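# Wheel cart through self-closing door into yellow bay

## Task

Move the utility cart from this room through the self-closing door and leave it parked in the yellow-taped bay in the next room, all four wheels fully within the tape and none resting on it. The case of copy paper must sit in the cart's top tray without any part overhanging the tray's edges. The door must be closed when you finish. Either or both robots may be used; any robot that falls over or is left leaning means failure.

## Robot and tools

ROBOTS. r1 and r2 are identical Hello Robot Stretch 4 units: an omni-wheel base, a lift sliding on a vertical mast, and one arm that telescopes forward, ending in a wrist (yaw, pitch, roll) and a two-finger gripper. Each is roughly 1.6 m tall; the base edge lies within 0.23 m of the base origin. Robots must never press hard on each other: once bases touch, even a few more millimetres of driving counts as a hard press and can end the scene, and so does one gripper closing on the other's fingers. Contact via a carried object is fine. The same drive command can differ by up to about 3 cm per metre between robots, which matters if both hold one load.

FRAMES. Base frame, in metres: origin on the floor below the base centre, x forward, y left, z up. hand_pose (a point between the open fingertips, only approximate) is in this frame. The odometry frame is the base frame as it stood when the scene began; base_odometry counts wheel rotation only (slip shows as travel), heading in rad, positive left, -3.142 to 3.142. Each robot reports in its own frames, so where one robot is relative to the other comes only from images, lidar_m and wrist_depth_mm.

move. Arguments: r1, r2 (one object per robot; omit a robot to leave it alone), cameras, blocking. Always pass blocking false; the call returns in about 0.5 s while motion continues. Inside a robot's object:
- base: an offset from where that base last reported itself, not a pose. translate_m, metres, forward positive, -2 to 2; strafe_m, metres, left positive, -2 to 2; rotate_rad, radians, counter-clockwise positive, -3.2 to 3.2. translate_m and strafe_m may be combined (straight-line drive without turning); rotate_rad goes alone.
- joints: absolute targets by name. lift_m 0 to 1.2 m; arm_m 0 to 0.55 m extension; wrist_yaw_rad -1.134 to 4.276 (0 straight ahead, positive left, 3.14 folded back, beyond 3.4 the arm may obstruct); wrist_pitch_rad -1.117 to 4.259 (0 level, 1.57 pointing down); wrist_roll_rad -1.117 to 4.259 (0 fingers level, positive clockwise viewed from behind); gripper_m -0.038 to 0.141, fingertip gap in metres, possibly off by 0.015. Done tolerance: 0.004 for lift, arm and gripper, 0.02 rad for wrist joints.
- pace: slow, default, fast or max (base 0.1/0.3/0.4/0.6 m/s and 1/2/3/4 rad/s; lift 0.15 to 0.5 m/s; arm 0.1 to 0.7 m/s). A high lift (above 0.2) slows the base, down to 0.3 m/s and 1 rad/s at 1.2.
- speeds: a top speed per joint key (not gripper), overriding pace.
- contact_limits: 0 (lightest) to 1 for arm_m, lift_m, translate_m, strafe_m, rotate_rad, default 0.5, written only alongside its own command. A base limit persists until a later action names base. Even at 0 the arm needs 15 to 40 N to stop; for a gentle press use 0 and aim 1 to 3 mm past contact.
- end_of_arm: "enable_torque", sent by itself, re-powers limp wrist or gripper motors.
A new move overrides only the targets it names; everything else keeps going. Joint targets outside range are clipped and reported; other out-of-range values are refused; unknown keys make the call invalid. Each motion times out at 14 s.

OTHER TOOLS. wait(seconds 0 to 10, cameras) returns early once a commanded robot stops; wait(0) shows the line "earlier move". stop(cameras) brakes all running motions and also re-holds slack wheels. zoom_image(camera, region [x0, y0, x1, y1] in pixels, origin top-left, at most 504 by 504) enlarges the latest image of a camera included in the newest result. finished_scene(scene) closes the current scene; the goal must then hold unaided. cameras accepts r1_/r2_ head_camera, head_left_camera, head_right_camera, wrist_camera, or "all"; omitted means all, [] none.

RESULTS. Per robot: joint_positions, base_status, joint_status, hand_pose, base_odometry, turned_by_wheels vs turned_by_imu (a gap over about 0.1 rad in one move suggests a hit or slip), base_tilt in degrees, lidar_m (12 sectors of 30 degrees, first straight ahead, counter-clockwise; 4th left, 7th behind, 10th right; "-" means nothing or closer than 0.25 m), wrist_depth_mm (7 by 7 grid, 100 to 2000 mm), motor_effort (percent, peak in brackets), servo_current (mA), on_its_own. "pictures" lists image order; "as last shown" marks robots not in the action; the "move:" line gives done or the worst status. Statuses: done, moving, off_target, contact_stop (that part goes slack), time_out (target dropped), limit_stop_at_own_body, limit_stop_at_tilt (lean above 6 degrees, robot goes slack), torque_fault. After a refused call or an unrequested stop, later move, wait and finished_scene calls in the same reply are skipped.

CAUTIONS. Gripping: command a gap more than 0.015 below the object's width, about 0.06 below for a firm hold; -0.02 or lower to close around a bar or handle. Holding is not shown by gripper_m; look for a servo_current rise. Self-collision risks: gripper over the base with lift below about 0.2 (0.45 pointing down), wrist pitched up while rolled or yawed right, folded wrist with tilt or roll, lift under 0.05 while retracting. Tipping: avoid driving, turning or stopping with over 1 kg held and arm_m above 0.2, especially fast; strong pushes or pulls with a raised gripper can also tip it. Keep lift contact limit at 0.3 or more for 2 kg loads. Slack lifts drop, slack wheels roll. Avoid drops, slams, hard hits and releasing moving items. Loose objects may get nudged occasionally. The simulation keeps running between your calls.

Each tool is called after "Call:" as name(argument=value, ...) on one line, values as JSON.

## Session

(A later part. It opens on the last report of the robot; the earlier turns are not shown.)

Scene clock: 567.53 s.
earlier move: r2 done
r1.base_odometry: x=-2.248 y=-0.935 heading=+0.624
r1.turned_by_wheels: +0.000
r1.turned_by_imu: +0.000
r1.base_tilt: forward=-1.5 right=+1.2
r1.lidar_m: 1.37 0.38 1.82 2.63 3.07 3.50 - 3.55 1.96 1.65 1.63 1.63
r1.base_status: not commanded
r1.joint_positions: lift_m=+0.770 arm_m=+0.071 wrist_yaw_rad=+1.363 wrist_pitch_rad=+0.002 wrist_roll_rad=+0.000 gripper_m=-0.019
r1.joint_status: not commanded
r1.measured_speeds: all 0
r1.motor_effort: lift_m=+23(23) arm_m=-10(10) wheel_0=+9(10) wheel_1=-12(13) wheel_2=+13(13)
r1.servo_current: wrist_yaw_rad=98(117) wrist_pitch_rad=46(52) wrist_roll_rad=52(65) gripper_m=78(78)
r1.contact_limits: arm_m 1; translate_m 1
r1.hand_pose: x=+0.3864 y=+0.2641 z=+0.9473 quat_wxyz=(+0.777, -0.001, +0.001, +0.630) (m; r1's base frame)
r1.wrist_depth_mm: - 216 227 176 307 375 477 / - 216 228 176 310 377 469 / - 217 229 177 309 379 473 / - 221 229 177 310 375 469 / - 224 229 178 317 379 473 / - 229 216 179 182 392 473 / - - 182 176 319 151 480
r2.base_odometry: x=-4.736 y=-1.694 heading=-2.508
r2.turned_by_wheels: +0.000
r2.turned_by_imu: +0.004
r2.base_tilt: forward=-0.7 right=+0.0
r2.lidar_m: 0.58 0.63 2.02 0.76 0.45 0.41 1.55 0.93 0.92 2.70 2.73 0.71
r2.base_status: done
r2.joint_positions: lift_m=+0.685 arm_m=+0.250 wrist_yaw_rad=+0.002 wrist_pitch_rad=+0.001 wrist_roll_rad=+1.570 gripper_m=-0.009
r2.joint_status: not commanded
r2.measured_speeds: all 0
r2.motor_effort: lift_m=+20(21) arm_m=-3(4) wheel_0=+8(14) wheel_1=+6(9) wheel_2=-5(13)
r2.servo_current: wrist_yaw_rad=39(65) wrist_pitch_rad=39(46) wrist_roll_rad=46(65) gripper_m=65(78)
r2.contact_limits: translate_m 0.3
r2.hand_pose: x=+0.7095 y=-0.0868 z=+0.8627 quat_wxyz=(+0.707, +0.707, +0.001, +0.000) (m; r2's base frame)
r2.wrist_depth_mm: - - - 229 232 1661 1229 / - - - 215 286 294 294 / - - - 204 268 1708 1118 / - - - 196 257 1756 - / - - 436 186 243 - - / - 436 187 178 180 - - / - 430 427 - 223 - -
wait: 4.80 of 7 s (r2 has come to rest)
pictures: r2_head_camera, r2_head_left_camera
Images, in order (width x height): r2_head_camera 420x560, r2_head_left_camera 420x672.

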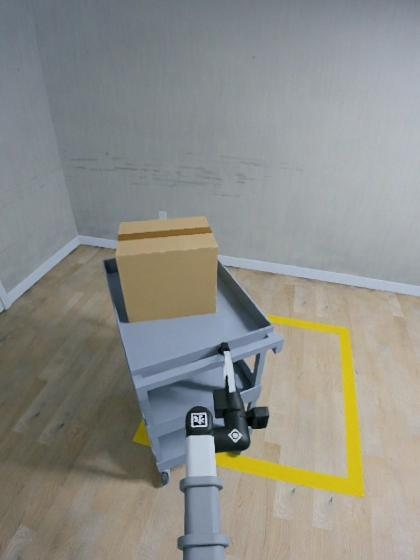

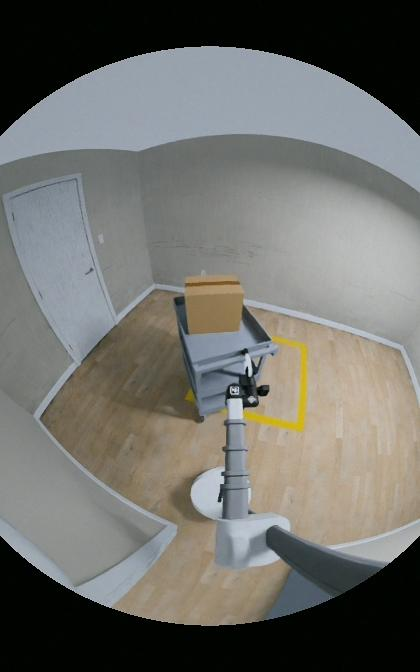

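Call:
move(blocking=false, r2={"base":{"translate_m":0.17,"strafe_m":0.45},"joints":{"wrist_yaw_rad":-0.5},"speeds":{"wrist_yaw_rad":0.11},"pace":"slow","contact_limits":{"translate_m":0.5}}, cameras=[])

Call:
wait(seconds=7, cameras=["r2_head_camera","r2_head_left_camera"])

Scene clock: 595.23 s.
move: r2 moving
r1: as last shown
r1.lidar_m: 1.39 0.38 1.82 2.65 3.06 3.48 - 3.58 2.00 1.64 1.63 1.62
r1.motor_effort: lift_m=+23(23) arm_m=-10(10) wheel_0=+9(9) wheel_1=-12(13) wheel_2=+13(13)
r1.servo_current: wrist_yaw_rad=98(104) wrist_pitch_rad=39(46) wrist_roll_rad=46(59) gripper_m=65(78)
r1.contact_limits: arm_m 1; translate_m 1
r1.wrist_depth_mm: - 216 228 176 310 379 473 / - 217 229 177 310 379 473 / - 219 227 177 310 379 473 / - 221 229 178 309 382 473 / - 225 229 178 319 379 473 / - 229 217 179 183 392 477 / - - 182 176 320 151 484
r2.base_odometry: x=-4.733 y=-1.706 heading=-2.508
r2.turned_by_wheels: +0.000
r2.turned_by_imu: +0.001
r2.base_tilt: forward=-0.7 right=+0.1
r2.lidar_m: 0.57 0.59 2.03 0.76 0.41 0.42 1.62 0.90 0.94 2.73 2.74 0.71
r2.base_status: translate_m moving; strafe_m moving
r2.joint_positions: lift_m=+0.685 arm_m=+0.250 wrist_yaw_rad=-0.038 wrist_pitch_rad=+0.001 wrist_roll_rad=+1.570 gripper_m=-0.009
r2.joint_status: wrist_yaw_rad moving
r2.measured_speeds: translate_m=+0.018 strafe_m=+0.046 rotate_rad=-0.002 lift_m=+0.000 arm_m=+0.000 wrist_yaw_rad=-0.130 wrist_pitch_rad=+0.000 wrist_roll_rad=+0.000
r2.motor_effort: lift_m=+21(21) arm_m=-3(4) wheel_0=+0(7) wheel_1=+11(11) wheel_2=-7(8)
r2.servo_current: wrist_yaw_rad=98(104) wrist_pitch_rad=46(46) wrist_roll_rad=46(52) gripper_m=72(72)
r2.contact_limits: translate_m 0.5
r2.hand_pose: x=+0.7058 y=-0.0983 z=+0.8627 quat_wxyz=(+0.707, +0.707, -0.013, -0.014) (m; r2's base frame)
r2.wrist_depth_mm: - - - 237 - 1618 1118 / - - - 222 294 303 301 / - - - 210 272 1756 1182 / - - - 196 257 1863 - / - - - 186 245 842 - / - 439 186 178 180 - - / - 427 424 - 222 - -
pictures: none
No camera images: "cameras" was empty.

Scene clock: 600.80 s.
earlier move: r2 done
r1.base_odometry: x=-2.248 y=-0.935 heading=+0.624
r1.turned_by_wheels: +0.000
r1.turned_by_imu: +0.000
r1.base_tilt: forward=-1.5 right=+1.2
r1.lidar_m: 1.36 0.38 1.83 2.65 3.07 3.49 - 3.55 1.99 1.64 1.64 1.64
r1.base_status: not commanded
r1.joint_positions: lift_m=+0.770 arm_m=+0.071 wrist_yaw_rad=+1.363 wrist_pitch_rad=+0.002 wrist_roll_rad=+0.000 gripper_m=-0.019
r1.joint_status: not commanded
r1.measured_speeds: all 0
r1.motor_effort: lift_m=+22(23) arm_m=-10(10) wheel_0=+9(10) wheel_1=-13(13) wheel_2=+13(13)
r1.servo_current: wrist_yaw_rad=104(130) wrist_pitch_rad=39(52) wrist_roll_rad=52(72) gripper_m=65(78)
r1.contact_limits: arm_m 1; translate_m 1
r1.hand_pose: x=+0.3864 y=+0.2641 z=+0.9473 quat_wxyz=(+0.777, -0.001, +0.001, +0.630) (m; r1's base frame)
r1.wrist_depth_mm: - 216 227 175 307 379 473 / - 216 227 176 309 379 469 / - 218 228 177 310 377 466 / - 222 229 177 309 379 473 / - 224 229 178 319 379 473 / - 229 217 179 182 394 477 / - - 182 176 320 152 473
r2.base_odometry: x=-4.607 y=-2.157 heading=-2.509
r2.turned_by_wheels: -0.001
r2.turned_by_imu: -0.003
r2.base_tilt: forward=-0.7 right=+0.1
r2.lidar_m: 0.56 1.77 1.55 0.85 0.49 0.40 0.42 0.50 1.37 3.20 2.70 0.64
r2.base_status: done
r2.joint_positions: lift_m=+0.685 arm_m=+0.250 wrist_yaw_rad=-0.504 wrist_pitch_rad=+0.001 wrist_roll_rad=+1.570 gripper_m=-0.009
r2.joint_status: all done
r2.measured_speeds: all 0
r2.motor_effort: lift_m=+21(21) arm_m=-3(4) wheel_0=-5(20) wheel_1=+3(11) wheel_2=-10(17)
r2.servo_current: wrist_yaw_rad=46(104) wrist_pitch_rad=39(46) wrist_roll_rad=46(65) gripper_m=65(78)
r2.contact_limits: translate_m 0.5
r2.hand_pose: x=+0.6313 y=-0.2157 z=+0.8627 quat_wxyz=(+0.685, +0.685, -0.176, -0.177) (m; r2's base frame)
r2.wrist_depth_mm: - - - 249 - 1661 1160 / - - - 233 306 310 309 / - - - 216 287 1863 1205 / - - - 198 260 1708 512 / - - 439 185 243 768 - / - 430 188 176 171 - - / - 413 415 - 218 - -
wait: 5.57 of 7 s (r2 has come to rest)
pictures: r2_head_camera, r2_head_left_camera
Images, in order (width x height): r2_head_camera 420x560, r2_head_left_camera 420x672.

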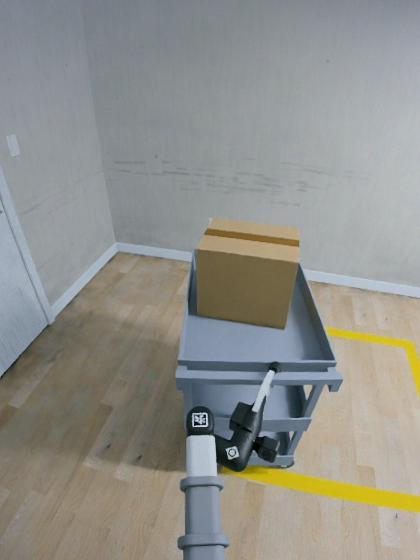

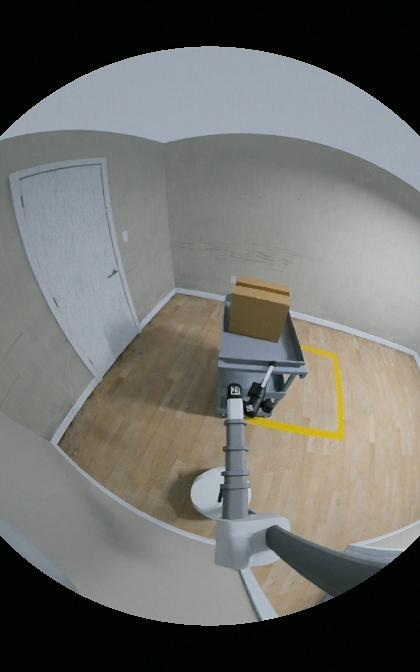

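Call:
move(blocking=false, r2={"base":{"rotate_rad":-0.3},"joints":{"wrist_yaw_rad":-0.3},"pace":"slow","contact_limits":{"rotate_rad":0.8}}, cameras=[])

Call:
wait(seconds=2, cameras=[])

Call:
move(blocking=false, r2={"base":{"translate_m":0.08,"strafe_m":0.6},"joints":{"wrist_yaw_rad":-0.8},"speeds":{"wrist_yaw_rad":0.09},"pace":"slow","contact_limits":{"translate_m":0.5}}, cameras=[])

Call:
wait(seconds=8, cameras=["r2_head_camera","r2_head_left_camera"])

Scene clock: 615.00 s.
move: r2 moving
r1: as last shown
r1.lidar_m: 1.37 0.38 1.82 2.64 3.05 3.50 - 3.56 1.96 1.65 1.64 1.63
r1.motor_effort: lift_m=+23(23) arm_m=-10(10) wheel_0=+9(10) wheel_1=-13(13) wheel_2=+13(13)
r1.servo_current: wrist_yaw_rad=98(111) wrist_pitch_rad=39(46) wrist_roll_rad=46(65) gripper_m=72(78)
r1.contact_limits: arm_m 1; translate_m 1
r1.wrist_depth_mm: - 217 228 176 307 377 473 / - 217 228 177 310 375 473 / - 217 229 177 310 377 473 / - 221 229 177 307 377 466 / - 225 229 178 319 379 469 / - 229 217 179 182 392 477 / - - 182 176 320 151 484
r2.base_odometry: x=-4.607 y=-2.157 heading=-2.632
r2.turned_by_wheels: -0.123
r2.turned_by_imu: -0.119
r2.base_tilt: forward=-0.6 right=+0.1
r2.lidar_m: 0.59 1.90 1.55 1.00 0.51 0.42 0.41 0.46 1.38 3.18 2.92 0.67
r2.base_status: rotate_rad moving
r2.joint_positions: lift_m=+0.685 arm_m=+0.250 wrist_yaw_rad=-0.303 wrist_pitch_rad=+0.001 wrist_roll_rad=+1.570 gripper_m=-0.009
r2.joint_status: wrist_yaw_rad moving
r2.measured_speeds: translate_m=+0.000 strafe_m=-0.001 rotate_rad=-0.474 lift_m=+0.000 arm_m=+0.000 wrist_yaw_rad=+0.287 wrist_pitch_rad=+0.000 wrist_roll_rad=+0.000
r2.motor_effort: lift_m=+21(21) arm_m=+1(4) wheel_0=+6(11) wheel_1=+10(10) wheel_2=+8(8)
r2.servo_current: wrist_yaw_rad=85(384) wrist_pitch_rad=39(46) wrist_roll_rad=46(59) gripper_m=65(72)
r2.contact_limits: rotate_rad 0.8
r2.hand_pose: x=+0.6700 y=-0.1696 z=+0.8627 quat_wxyz=(+0.699, +0.699, -0.106, -0.107) (m; r2's base frame)
r2.wrist_depth_mm: - - - 234 - 1756 1160 / - - - 220 293 300 298 / - - - 206 270 1708 1182 / - - - 195 259 1863 - / - 439 439 184 241 - - / - 433 186 177 180 - - / - 140 421 - 220 - -
pictures: none
No camera images: "cameras" was empty.

Scene clock: 616.00 s.
earlier move: r2 done
r1.base_odometry: x=-2.248 y=-0.935 heading=+0.624
r1.turned_by_wheels: +0.000
r1.turned_by_imu: +0.000
r1.base_tilt: forward=-1.5 right=+1.2
r1.lidar_m: 1.34 0.37 1.83 2.64 3.07 3.51 - 3.60 2.03 1.63 1.65 1.62
r1.base_status: not commanded
r1.joint_positions: lift_m=+0.770 arm_m=+0.071 wrist_yaw_rad=+1.363 wrist_pitch_rad=+0.002 wrist_roll_rad=+0.000 gripper_m=-0.019
r1.joint_status: not commanded
r1.measured_speeds: all 0
r1.motor_effort: lift_m=+22(23) arm_m=-10(10) wheel_0=+10(10) wheel_1=-12(13) wheel_2=+13(13)
r1.servo_current: wrist_yaw_rad=85(117) wrist_pitch_rad=46(52) wrist_roll_rad=39(65) gripper_m=65(78)
r1.contact_limits: arm_m 1; translate_m 1
r1.hand_pose: x=+0.3864 y=+0.2641 z=+0.9473 quat_wxyz=(+0.777, -0.001, +0.001, +0.630) (m; r1's base frame)
r1.wrist_depth_mm: - 216 227 175 309 379 477 / - 218 228 177 309 377 469 / - 217 229 177 309 377 473 / - 222 229 177 310 379 469 / - 224 229 178 319 379 469 / - 229 216 179 182 392 477 / - - 182 176 319 152 480
r2.base_odometry: x=-4.607 y=-2.157 heading=-2.809
r2.turned_by_wheels: -0.177
r2.turned_by_imu: -0.168
r2.base_tilt: forward=-0.7 right=+0.1
r2.lidar_m: 0.52 0.96 1.59 1.56 0.62 0.44 0.42 0.45 1.37 1.79 3.32 0.70
r2.base_status: done
r2.joint_positions: lift_m=+0.685 arm_m=+0.250 wrist_yaw_rad=-0.305 wrist_pitch_rad=+0.001 wrist_roll_rad=+1.570 gripper_m=-0.009
r2.joint_status: all done
r2.measured_speeds: all 0
r2.motor_effort: lift_m=+21(21) arm_m=+5(5) wheel_0=-2(22) wheel_1=+1(11) wheel_2=-1(28)
r2.servo_current: wrist_yaw_rad=46(384) wrist_pitch_rad=39(46) wrist_roll_rad=46(59) gripper_m=65(78)
r2.contact_limits: rotate_rad 0.8
r2.hand_pose: x=+0.6697 y=-0.1699 z=+0.8627 quat_wxyz=(+0.699, +0.699, -0.107, -0.108) (m; r2's base frame)
r2.wrist_depth_mm: - - - - - 1661 1182 / - - - 287 - 1708 1182 / - - - 248 322 332 332 / - - - 212 290 1708 1205 / - - - 189 252 1756 508 / - - 182 170 180 683 - / - 139 399 - 211 - -
wait: 1.00 of 2 s (r2 has come to rest)
pictures: none
No camera images: "cameras" was empty.

Scene clock: 616.50 s.
move: r2 moving
r1: as last shown
r1.base_tilt: forward=-1.6 right=+1.2
r1.lidar_m: 1.37 0.37 1.83 2.66 3.07 3.51 - 3.54 1.98 1.65 1.64 1.64
r1.motor_effort: lift_m=+23(23) arm_m=-10(10) wheel_0=+8(9) wheel_1=-13(13) wheel_2=+13(13)
r1.servo_current: wrist_yaw_rad=91(117) wrist_pitch_rad=46(46) wrist_roll_rad=46(52) gripper_m=72(78)
r1.contact_limits: arm_m 1; translate_m 1
r1.wrist_depth_mm: - 217 228 176 309 379 466 / - 216 228 177 309 377 469 / - 218 228 177 310 377 477 / - 221 229 178 309 377 473 / - 224 228 178 319 379 473 / - 230 216 178 182 392 473 / - - 182 176 320 152 477
r2.base_odometry: x=-4.604 y=-2.170 heading=-2.810
r2.turned_by_wheels: -0.001
r2.turned_by_imu: -0.001
r2.base_tilt: forward=-0.7 right=+0.0
r2.lidar_m: 0.50 1.06 1.58 1.55 0.59 0.42 0.41 0.43 1.40 1.77 3.35 0.67
r2.base_status: translate_m moving; strafe_m moving
r2.joint_positions: lift_m=+0.685 arm_m=+0.250 wrist_yaw_rad=-0.338 wrist_pitch_rad=+0.001 wrist_roll_rad=+1.570 gripper_m=-0.009
r2.joint_status: wrist_yaw_rad moving
r2.measured_speeds: translate_m=+0.007 strafe_m=+0.053 rotate_rad=-0.001 lift_m=+0.000 arm_m=+0.000 wrist_yaw_rad=-0.089 wrist_pitch_rad=+0.000 wrist_roll_rad=+0.000
r2.motor_effort: lift_m=+21(21) arm_m=+5(5) wheel_0=-14(15) wheel_1=+7(8) wheel_2=-8(9)
r2.servo_current: wrist_yaw_rad=39(111) wrist_pitch_rad=33(46) wrist_roll_rad=46(52) gripper_m=65(72)
r2.contact_limits: translate_m 0.5
r2.hand_pose: x=+0.6640 y=-0.1780 z=+0.8627 quat_wxyz=(+0.697, +0.697, -0.118, -0.119) (m; r2's base frame)
r2.wrist_depth_mm: - - - - - 1661 1182 / - - - 287 - 1708 1182 / - - - 252 330 334 334 / - - - 213 291 1708 1205 / - - - 190 254 1756 504 / - - 183 170 181 707 - / - 139 399 - 211 - -
pictures: none
No camera images: "cameras" was empty.

Scene clock: 623.27 s.
earlier move: r2 done
r1.base_odometry: x=-2.248 y=-0.935 heading=+0.624
r1.turned_by_wheels: +0.000
r1.turned_by_imu: +0.000
r1.base_tilt: forward=-1.6 right=+1.2
r1.lidar_m: 1.36 0.38 1.83 2.66 3.07 3.51 - 3.58 1.97 1.65 1.64 1.62
r1.base_status: not commanded
r1.joint_positions: lift_m=+0.770 arm_m=+0.071 wrist_yaw_rad=+1.363 wrist_pitch_rad=+0.002 wrist_roll_rad=+0.000 gripper_m=-0.019
r1.joint_status: not commanded
r1.measured_speeds: all 0
r1.motor_effort: lift_m=+23(23) arm_m=-9(10) wheel_0=+9(10) wheel_1=-12(13) wheel_2=+13(13)
r1.servo_current: wrist_yaw_rad=104(124) wrist_pitch_rad=33(52) wrist_roll_rad=65(72) gripper_m=65(78)
r1.contact_limits: arm_m 1; translate_m 1
r1.hand_pose: x=+0.3864 y=+0.2641 z=+0.9473 quat_wxyz=(+0.777, -0.001, +0.001, +0.630) (m; r1's base frame)
r1.wrist_depth_mm: - 217 228 176 309 377 473 / - 217 229 177 310 377 473 / - 218 229 177 307 377 473 / - 221 229 177 309 379 469 / - 224 229 178 317 379 469 / - 229 216 179 182 394 480 / - - 182 176 319 151 480
r2.base_odometry: x=-4.487 y=-2.750 heading=-2.810
r2.turned_by_wheels: +0.000
r2.turned_by_imu: -0.002
r2.base_tilt: forward=-0.7 right=+0.1
r2.lidar_m: 0.57 1.37 0.97 0.92 0.70 0.50 0.49 0.52 0.73 1.98 3.27 0.55
r2.base_status: done
r2.joint_positions: lift_m=+0.685 arm_m=+0.250 wrist_yaw_rad=-0.805 wrist_pitch_rad=+0.001 wrist_roll_rad=+1.570 gripper_m=-0.009
r2.joint_status: all done
r2.measured_speeds: all 0
r2.motor_effort: lift_m=+21(21) arm_m=+5(5) wheel_0=-7(17) wheel_1=+3(8) wheel_2=-11(14)
r2.servo_current: wrist_yaw_rad=52(111) wrist_pitch_rad=39(52) wrist_roll_rad=39(59) gripper_m=65(72)
r2.contact_limits: translate_m 0.5
r2.hand_pose: x=+0.5578 y=-0.2684 z=+0.8627 quat_wxyz=(+0.651, +0.650, -0.276, -0.277) (m; r2's base frame)
r2.wrist_depth_mm: - - - 238 - 1661 1182 / - - - 226 291 300 1118 / - - - 211 277 1618 1205 / - - - 198 257 1708 535 / - - - 187 243 778 - / - 433 190 174 171 - - / - 139 418 - 220 - -
wait: 6.77 of 8 s (r2 has come to rest)
pictures: r2_head_camera, r2_head_left_camera
Images, in order (width x height): r2_head_camera 420x560, r2_head_left_camera 420x672.

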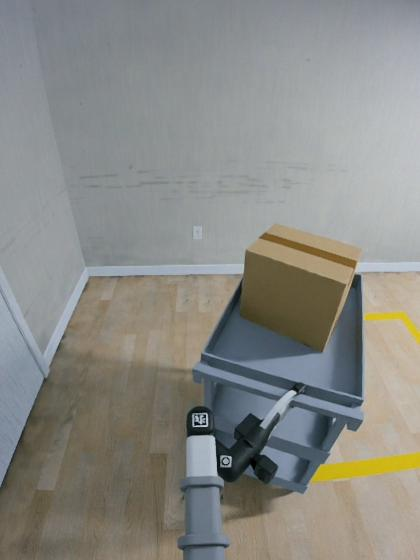

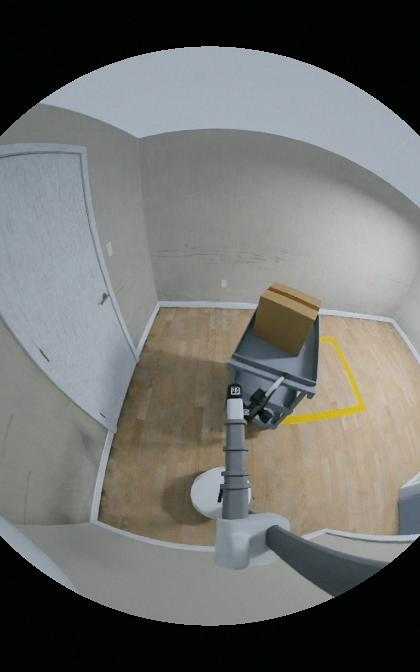

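Call:
move(blocking=false, r2={"base":{"translate_m":0.03,"strafe_m":0.45},"joints":{"wrist_yaw_rad":-1.05},"speeds":{"wrist_yaw_rad":0.06},"pace":"slow","contact_limits":{"translate_m":0.5}}, cameras=[])

Call:
wait(seconds=8, cameras=["r2_head_camera","r2_head_right_camera"])

Scene clock: 631.37 s.
move: r2 moving
r1: as last shown
r1.base_tilt: forward=-1.5 right=+1.2
r1.lidar_m: 1.36 0.38 1.83 2.64 3.06 3.49 - 3.55 1.98 1.65 1.63 1.63
r1.motor_effort: lift_m=+22(23) arm_m=-10(10) wheel_0=+9(9) wheel_1=-13(13) wheel_2=+13(13)
r1.servo_current: wrist_yaw_rad=104(104) wrist_pitch_rad=33(46) wrist_roll_rad=59(59) gripper_m=65(78)
r1.contact_limits: arm_m 1; translate_m 1
r1.wrist_depth_mm: - 217 228 176 309 379 477 / - 216 229 177 310 379 469 / - 219 227 177 309 379 469 / - 220 229 178 309 377 473 / - 224 229 178 317 382 469 / - 229 216 178 182 394 477 / - - 182 177 319 151 480
r2.base_odometry: x=-4.483 y=-2.764 heading=-2.811
r2.turned_by_wheels: -0.001
r2.turned_by_imu: -0.001
r2.base_tilt: forward=-0.6 right=+0.1
r2.lidar_m: 0.55 1.35 1.00 0.94 0.74 0.51 0.48 0.52 0.73 2.04 3.25 0.56
r2.base_status: translate_m moving; strafe_m moving
r2.joint_positions: lift_m=+0.685 arm_m=+0.250 wrist_yaw_rad=-0.824 wrist_pitch_rad=+0.001 wrist_roll_rad=+1.570 gripper_m=-0.009
r2.joint_status: wrist_yaw_rad moving
r2.measured_speeds: translate_m=+0.004 strafe_m=+0.054 rotate_rad=-0.002 lift_m=+0.000 arm_m=+0.000 wrist_yaw_rad=-0.044 wrist_pitch_rad=+0.000 wrist_roll_rad=+0.000
r2.motor_effort: lift_m=+21(21) arm_m=+5(5) wheel_0=-9(12) wheel_1=+8(8) wheel_2=-9(11)
r2.servo_current: wrist_yaw_rad=91(91) wrist_pitch_rad=33(46) wrist_roll_rad=39(52) gripper_m=65(72)
r2.contact_limits: translate_m 0.5
r2.hand_pose: x=+0.5525 y=-0.2710 z=+0.8627 quat_wxyz=(+0.648, +0.648, -0.283, -0.284) (m; r2's base frame)
r2.wrist_depth_mm: - - - 238 - 1708 1138 / - - - 226 291 300 1138 / - - - 211 278 1618 1182 / - - - 198 257 1756 530 / - - - 187 244 798 - / - 430 186 175 171 - - / - 139 418 - 221 - -
pictures: none
No camera images: "cameras" was empty.

Scene clock: 636.57 s.
earlier move: r2 done
r1.base_odometry: x=-2.248 y=-0.935 heading=+0.624
r1.turned_by_wheels: +0.000
r1.turned_by_imu: +0.000
r1.base_tilt: forward=-1.5 right=+1.2
r1.lidar_m: 1.37 0.39 1.83 2.62 3.07 3.50 - 3.59 1.98 1.65 1.65 1.62
r1.base_status: not commanded
r1.joint_positions: lift_m=+0.770 arm_m=+0.071 wrist_yaw_rad=+1.363 wrist_pitch_rad=+0.002 wrist_roll_rad=+0.000 gripper_m=-0.019
r1.joint_status: not commanded
r1.measured_speeds: all 0
r1.motor_effort: lift_m=+22(23) arm_m=-10(10) wheel_0=+9(10) wheel_1=-12(13) wheel_2=+13(13)
r1.servo_current: wrist_yaw_rad=72(130) wrist_pitch_rad=39(46) wrist_roll_rad=46(72) gripper_m=72(78)
r1.contact_limits: arm_m 1; translate_m 1
r1.hand_pose: x=+0.3864 y=+0.2641 z=+0.9473 quat_wxyz=(+0.777, -0.001, +0.001, +0.630) (m; r1's base frame)
r1.wrist_depth_mm: - 216 228 176 310 377 477 / - 216 228 176 307 377 469 / - 219 228 177 309 379 469 / - 221 229 177 309 377 473 / - 224 229 178 319 379 477 / - 229 216 179 182 394 473 / - - 182 177 320 152 480
r2.base_odometry: x=-4.368 y=-3.185 heading=-2.810
r2.turned_by_wheels: +0.000
r2.turned_by_imu: +0.001
r2.base_tilt: forward=-0.7 right=+0.1
r2.lidar_m: 0.70 0.74 0.54 0.51 0.54 0.53 0.51 0.55 0.74 2.42 0.45 0.42
r2.base_status: done
r2.joint_positions: lift_m=+0.685 arm_m=+0.250 wrist_yaw_rad=-1.042 wrist_pitch_rad=+0.001 wrist_roll_rad=+1.570 gripper_m=-0.009
r2.joint_status: all done
r2.measured_speeds: all 0
r2.motor_effort: lift_m=+21(21) arm_m=+4(5) wheel_0=-6(16) wheel_1=+5(8) wheel_2=-6(11)
r2.servo_current: wrist_yaw_rad=65(208) wrist_pitch_rad=39(46) wrist_roll_rad=52(65) gripper_m=65(78)
r2.contact_limits: translate_m 0.5
r2.hand_pose: x=+0.4908 y=-0.2931 z=+0.8627 quat_wxyz=(+0.613, +0.613, -0.352, -0.353) (m; r2's base frame)
r2.wrist_depth_mm: - - - 158 214 219 220 / - - - 161 218 1499 - / - - 530 165 223 - - / - 439 436 169 229 - - / - 473 462 173 233 854 - / - - 186 176 183 - - / - - 517 - - 1756 -
wait: 5.20 of 8 s (r2 has come to rest)
pictures: r2_head_camera, r2_head_right_camera
Images, in order (width x height): r2_head_camera 420x560, r2_head_right_camera 420x672.

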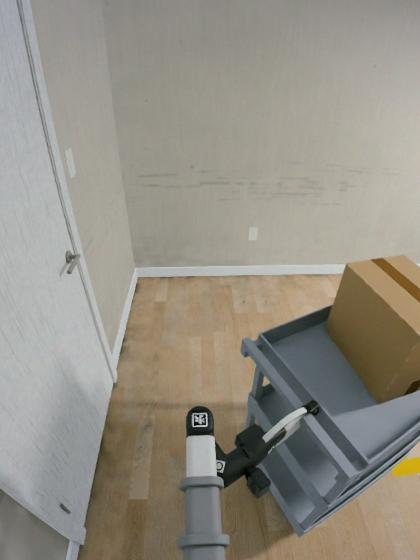

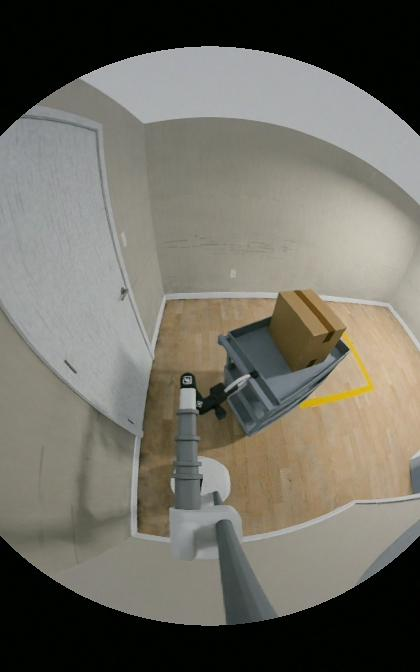

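Call:
move(blocking=false, r2={"base":{"translate_m":-0.19,"strafe_m":-0.18},"joints":{"wrist_yaw_rad":-0.6,"arm_m":0.06},"speeds":{"wrist_yaw_rad":0.15},"pace":"slow","contact_limits":{"translate_m":0.5,"arm_m":0.7}}, cameras=[])

Call:
wait(seconds=5, cameras=["r2_head_camera","r2_head_right_camera"])

Scene clock: 654.70 s.
move: r2 moving
r1: as last shown
r1.lidar_m: 1.36 0.37 1.83 2.67 3.08 3.47 - 3.57 1.97 1.64 1.65 1.61
r1.motor_effort: lift_m=+22(23) arm_m=-10(10) wheel_0=+9(10) wheel_1=-13(13) wheel_2=+13(13)
r1.servo_current: wrist_yaw_rad=111(117) wrist_pitch_rad=46(46) wrist_roll_rad=39(59) gripper_m=65(78)
r1.contact_limits: arm_m 1; translate_m 1
r1.wrist_depth_mm: - 217 228 176 309 379 469 / - 216 227 177 310 377 469 / - 219 229 177 310 377 469 / - 221 229 177 310 375 473 / - 225 229 178 315 379 473 / - 229 216 179 182 392 473 / - - 182 176 320 151 484
r2.base_odometry: x=-4.363 y=-3.174 heading=-2.809
r2.turned_by_wheels: +0.001
r2.turned_by_imu: +0.001
r2.base_tilt: forward=-0.7 right=+0.1
r2.lidar_m: 0.68 0.75 0.53 0.52 0.54 0.53 0.50 0.53 0.77 2.40 0.48 0.43
r2.base_status: translate_m moving; strafe_m moving
r2.joint_positions: lift_m=+0.685 arm_m=+0.238 wrist_yaw_rad=-0.984 wrist_pitch_rad=+0.001 wrist_roll_rad=+1.570 gripper_m=-0.009
r2.joint_status: arm_m moving; wrist_yaw_rad moving
r2.measured_speeds: translate_m=-0.036 strafe_m=-0.035 rotate_rad=+0.005 lift_m=+0.000 arm_m=-0.048 wrist_yaw_rad=+0.173 wrist_pitch_rad=+0.000 wrist_roll_rad=+0.000
r2.motor_effort: lift_m=+21(21) arm_m=-12(12) wheel_0=+6(8) wheel_1=-9(9) wheel_2=+11(11)
r2.servo_current: wrist_yaw_rad=13(91) wrist_pitch_rad=46(46) wrist_roll_rad=46(52) gripper_m=65(72)
r2.contact_limits: arm_m 0.7; translate_m 0.5
r2.hand_pose: x=+0.4955 y=-0.2885 z=+0.8627 quat_wxyz=(+0.623, +0.623, -0.333, -0.334) (m; r2's base frame)
r2.wrist_depth_mm: - - - 150 205 218 216 / - - - 155 211 798 - / - - 459 159 217 - - / - 439 436 164 224 - - / - - 469 170 232 - - / - - 187 175 181 - - / - - - - - 1756 -
pictures: none
No camera images: "cameras" was empty.

Scene clock: 658.07 s.
earlier move: r2 done
r1.base_odometry: x=-2.248 y=-0.935 heading=+0.624
r1.turned_by_wheels: +0.000
r1.turned_by_imu: +0.000
r1.base_tilt: forward=-1.5 right=+1.2
r1.lidar_m: 1.37 0.38 1.82 2.64 3.05 3.51 - 3.56 1.98 1.65 1.63 1.63
r1.base_status: not commanded
r1.joint_positions: lift_m=+0.770 arm_m=+0.071 wrist_yaw_rad=+1.363 wrist_pitch_rad=+0.002 wrist_roll_rad=+0.000 gripper_m=-0.019
r1.joint_status: not commanded
r1.measured_speeds: all 0
r1.motor_effort: lift_m=+22(23) arm_m=-9(10) wheel_0=+9(10) wheel_1=-13(13) wheel_2=+13(13)
r1.servo_current: wrist_yaw_rad=91(124) wrist_pitch_rad=46(59) wrist_roll_rad=39(65) gripper_m=72(78)
r1.contact_limits: arm_m 1; translate_m 1
r1.hand_pose: x=+0.3864 y=+0.2641 z=+0.9473 quat_wxyz=(+0.777, -0.001, +0.001, +0.630) (m; r1's base frame)
r1.wrist_depth_mm: - 218 227 176 310 375 469 / - 217 228 176 309 377 473 / - 217 229 177 309 377 469 / - 221 229 178 309 377 469 / - 224 229 178 317 377 469 / - 229 216 179 182 394 477 / - - 182 176 322 151 477
r2.base_odometry: x=-4.248 y=-2.953 heading=-2.809
r2.turned_by_wheels: +0.000
r2.turned_by_imu: +0.002
r2.base_tilt: forward=-0.7 right=+0.0
r2.lidar_m: 0.46 0.95 0.74 0.69 0.49 0.35 0.31 0.34 0.49 2.15 0.42 0.40
r2.base_status: done
r2.joint_positions: lift_m=+0.685 arm_m=+0.060 wrist_yaw_rad=-0.596 wrist_pitch_rad=+0.001 wrist_roll_rad=+1.570 gripper_m=-0.009
r2.joint_status: all done
r2.measured_speeds: all 0
r2.motor_effort: lift_m=+21(21) arm_m=-6(16) wheel_0=+8(14) wheel_1=-3(9) wheel_2=+7(17)
r2.servo_current: wrist_yaw_rad=59(91) wrist_pitch_rad=39(46) wrist_roll_rad=52(59) gripper_m=65(78)
r2.contact_limits: arm_m 0.7; translate_m 0.5
r2.hand_pose: x=+0.4205 y=-0.2343 z=+0.8627 quat_wxyz=(+0.676, +0.676, -0.207, -0.208) (m; r2's base frame)
r2.wrist_depth_mm: - - - 157 213 220 220 / - - - 160 217 1464 - / - - 549 164 223 - - / - 436 436 167 229 - - / - 469 459 172 233 854 - / - - 187 176 182 - - / - - - - - 1708 -
wait: 3.37 of 5 s (r2 has come to rest)
pictures: r2_head_camera, r2_head_right_camera
Images, in order (width x height): r2_head_camera 420x560, r2_head_right_camera 420x672.

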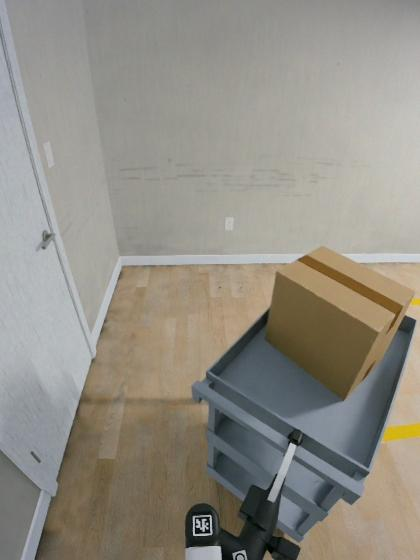

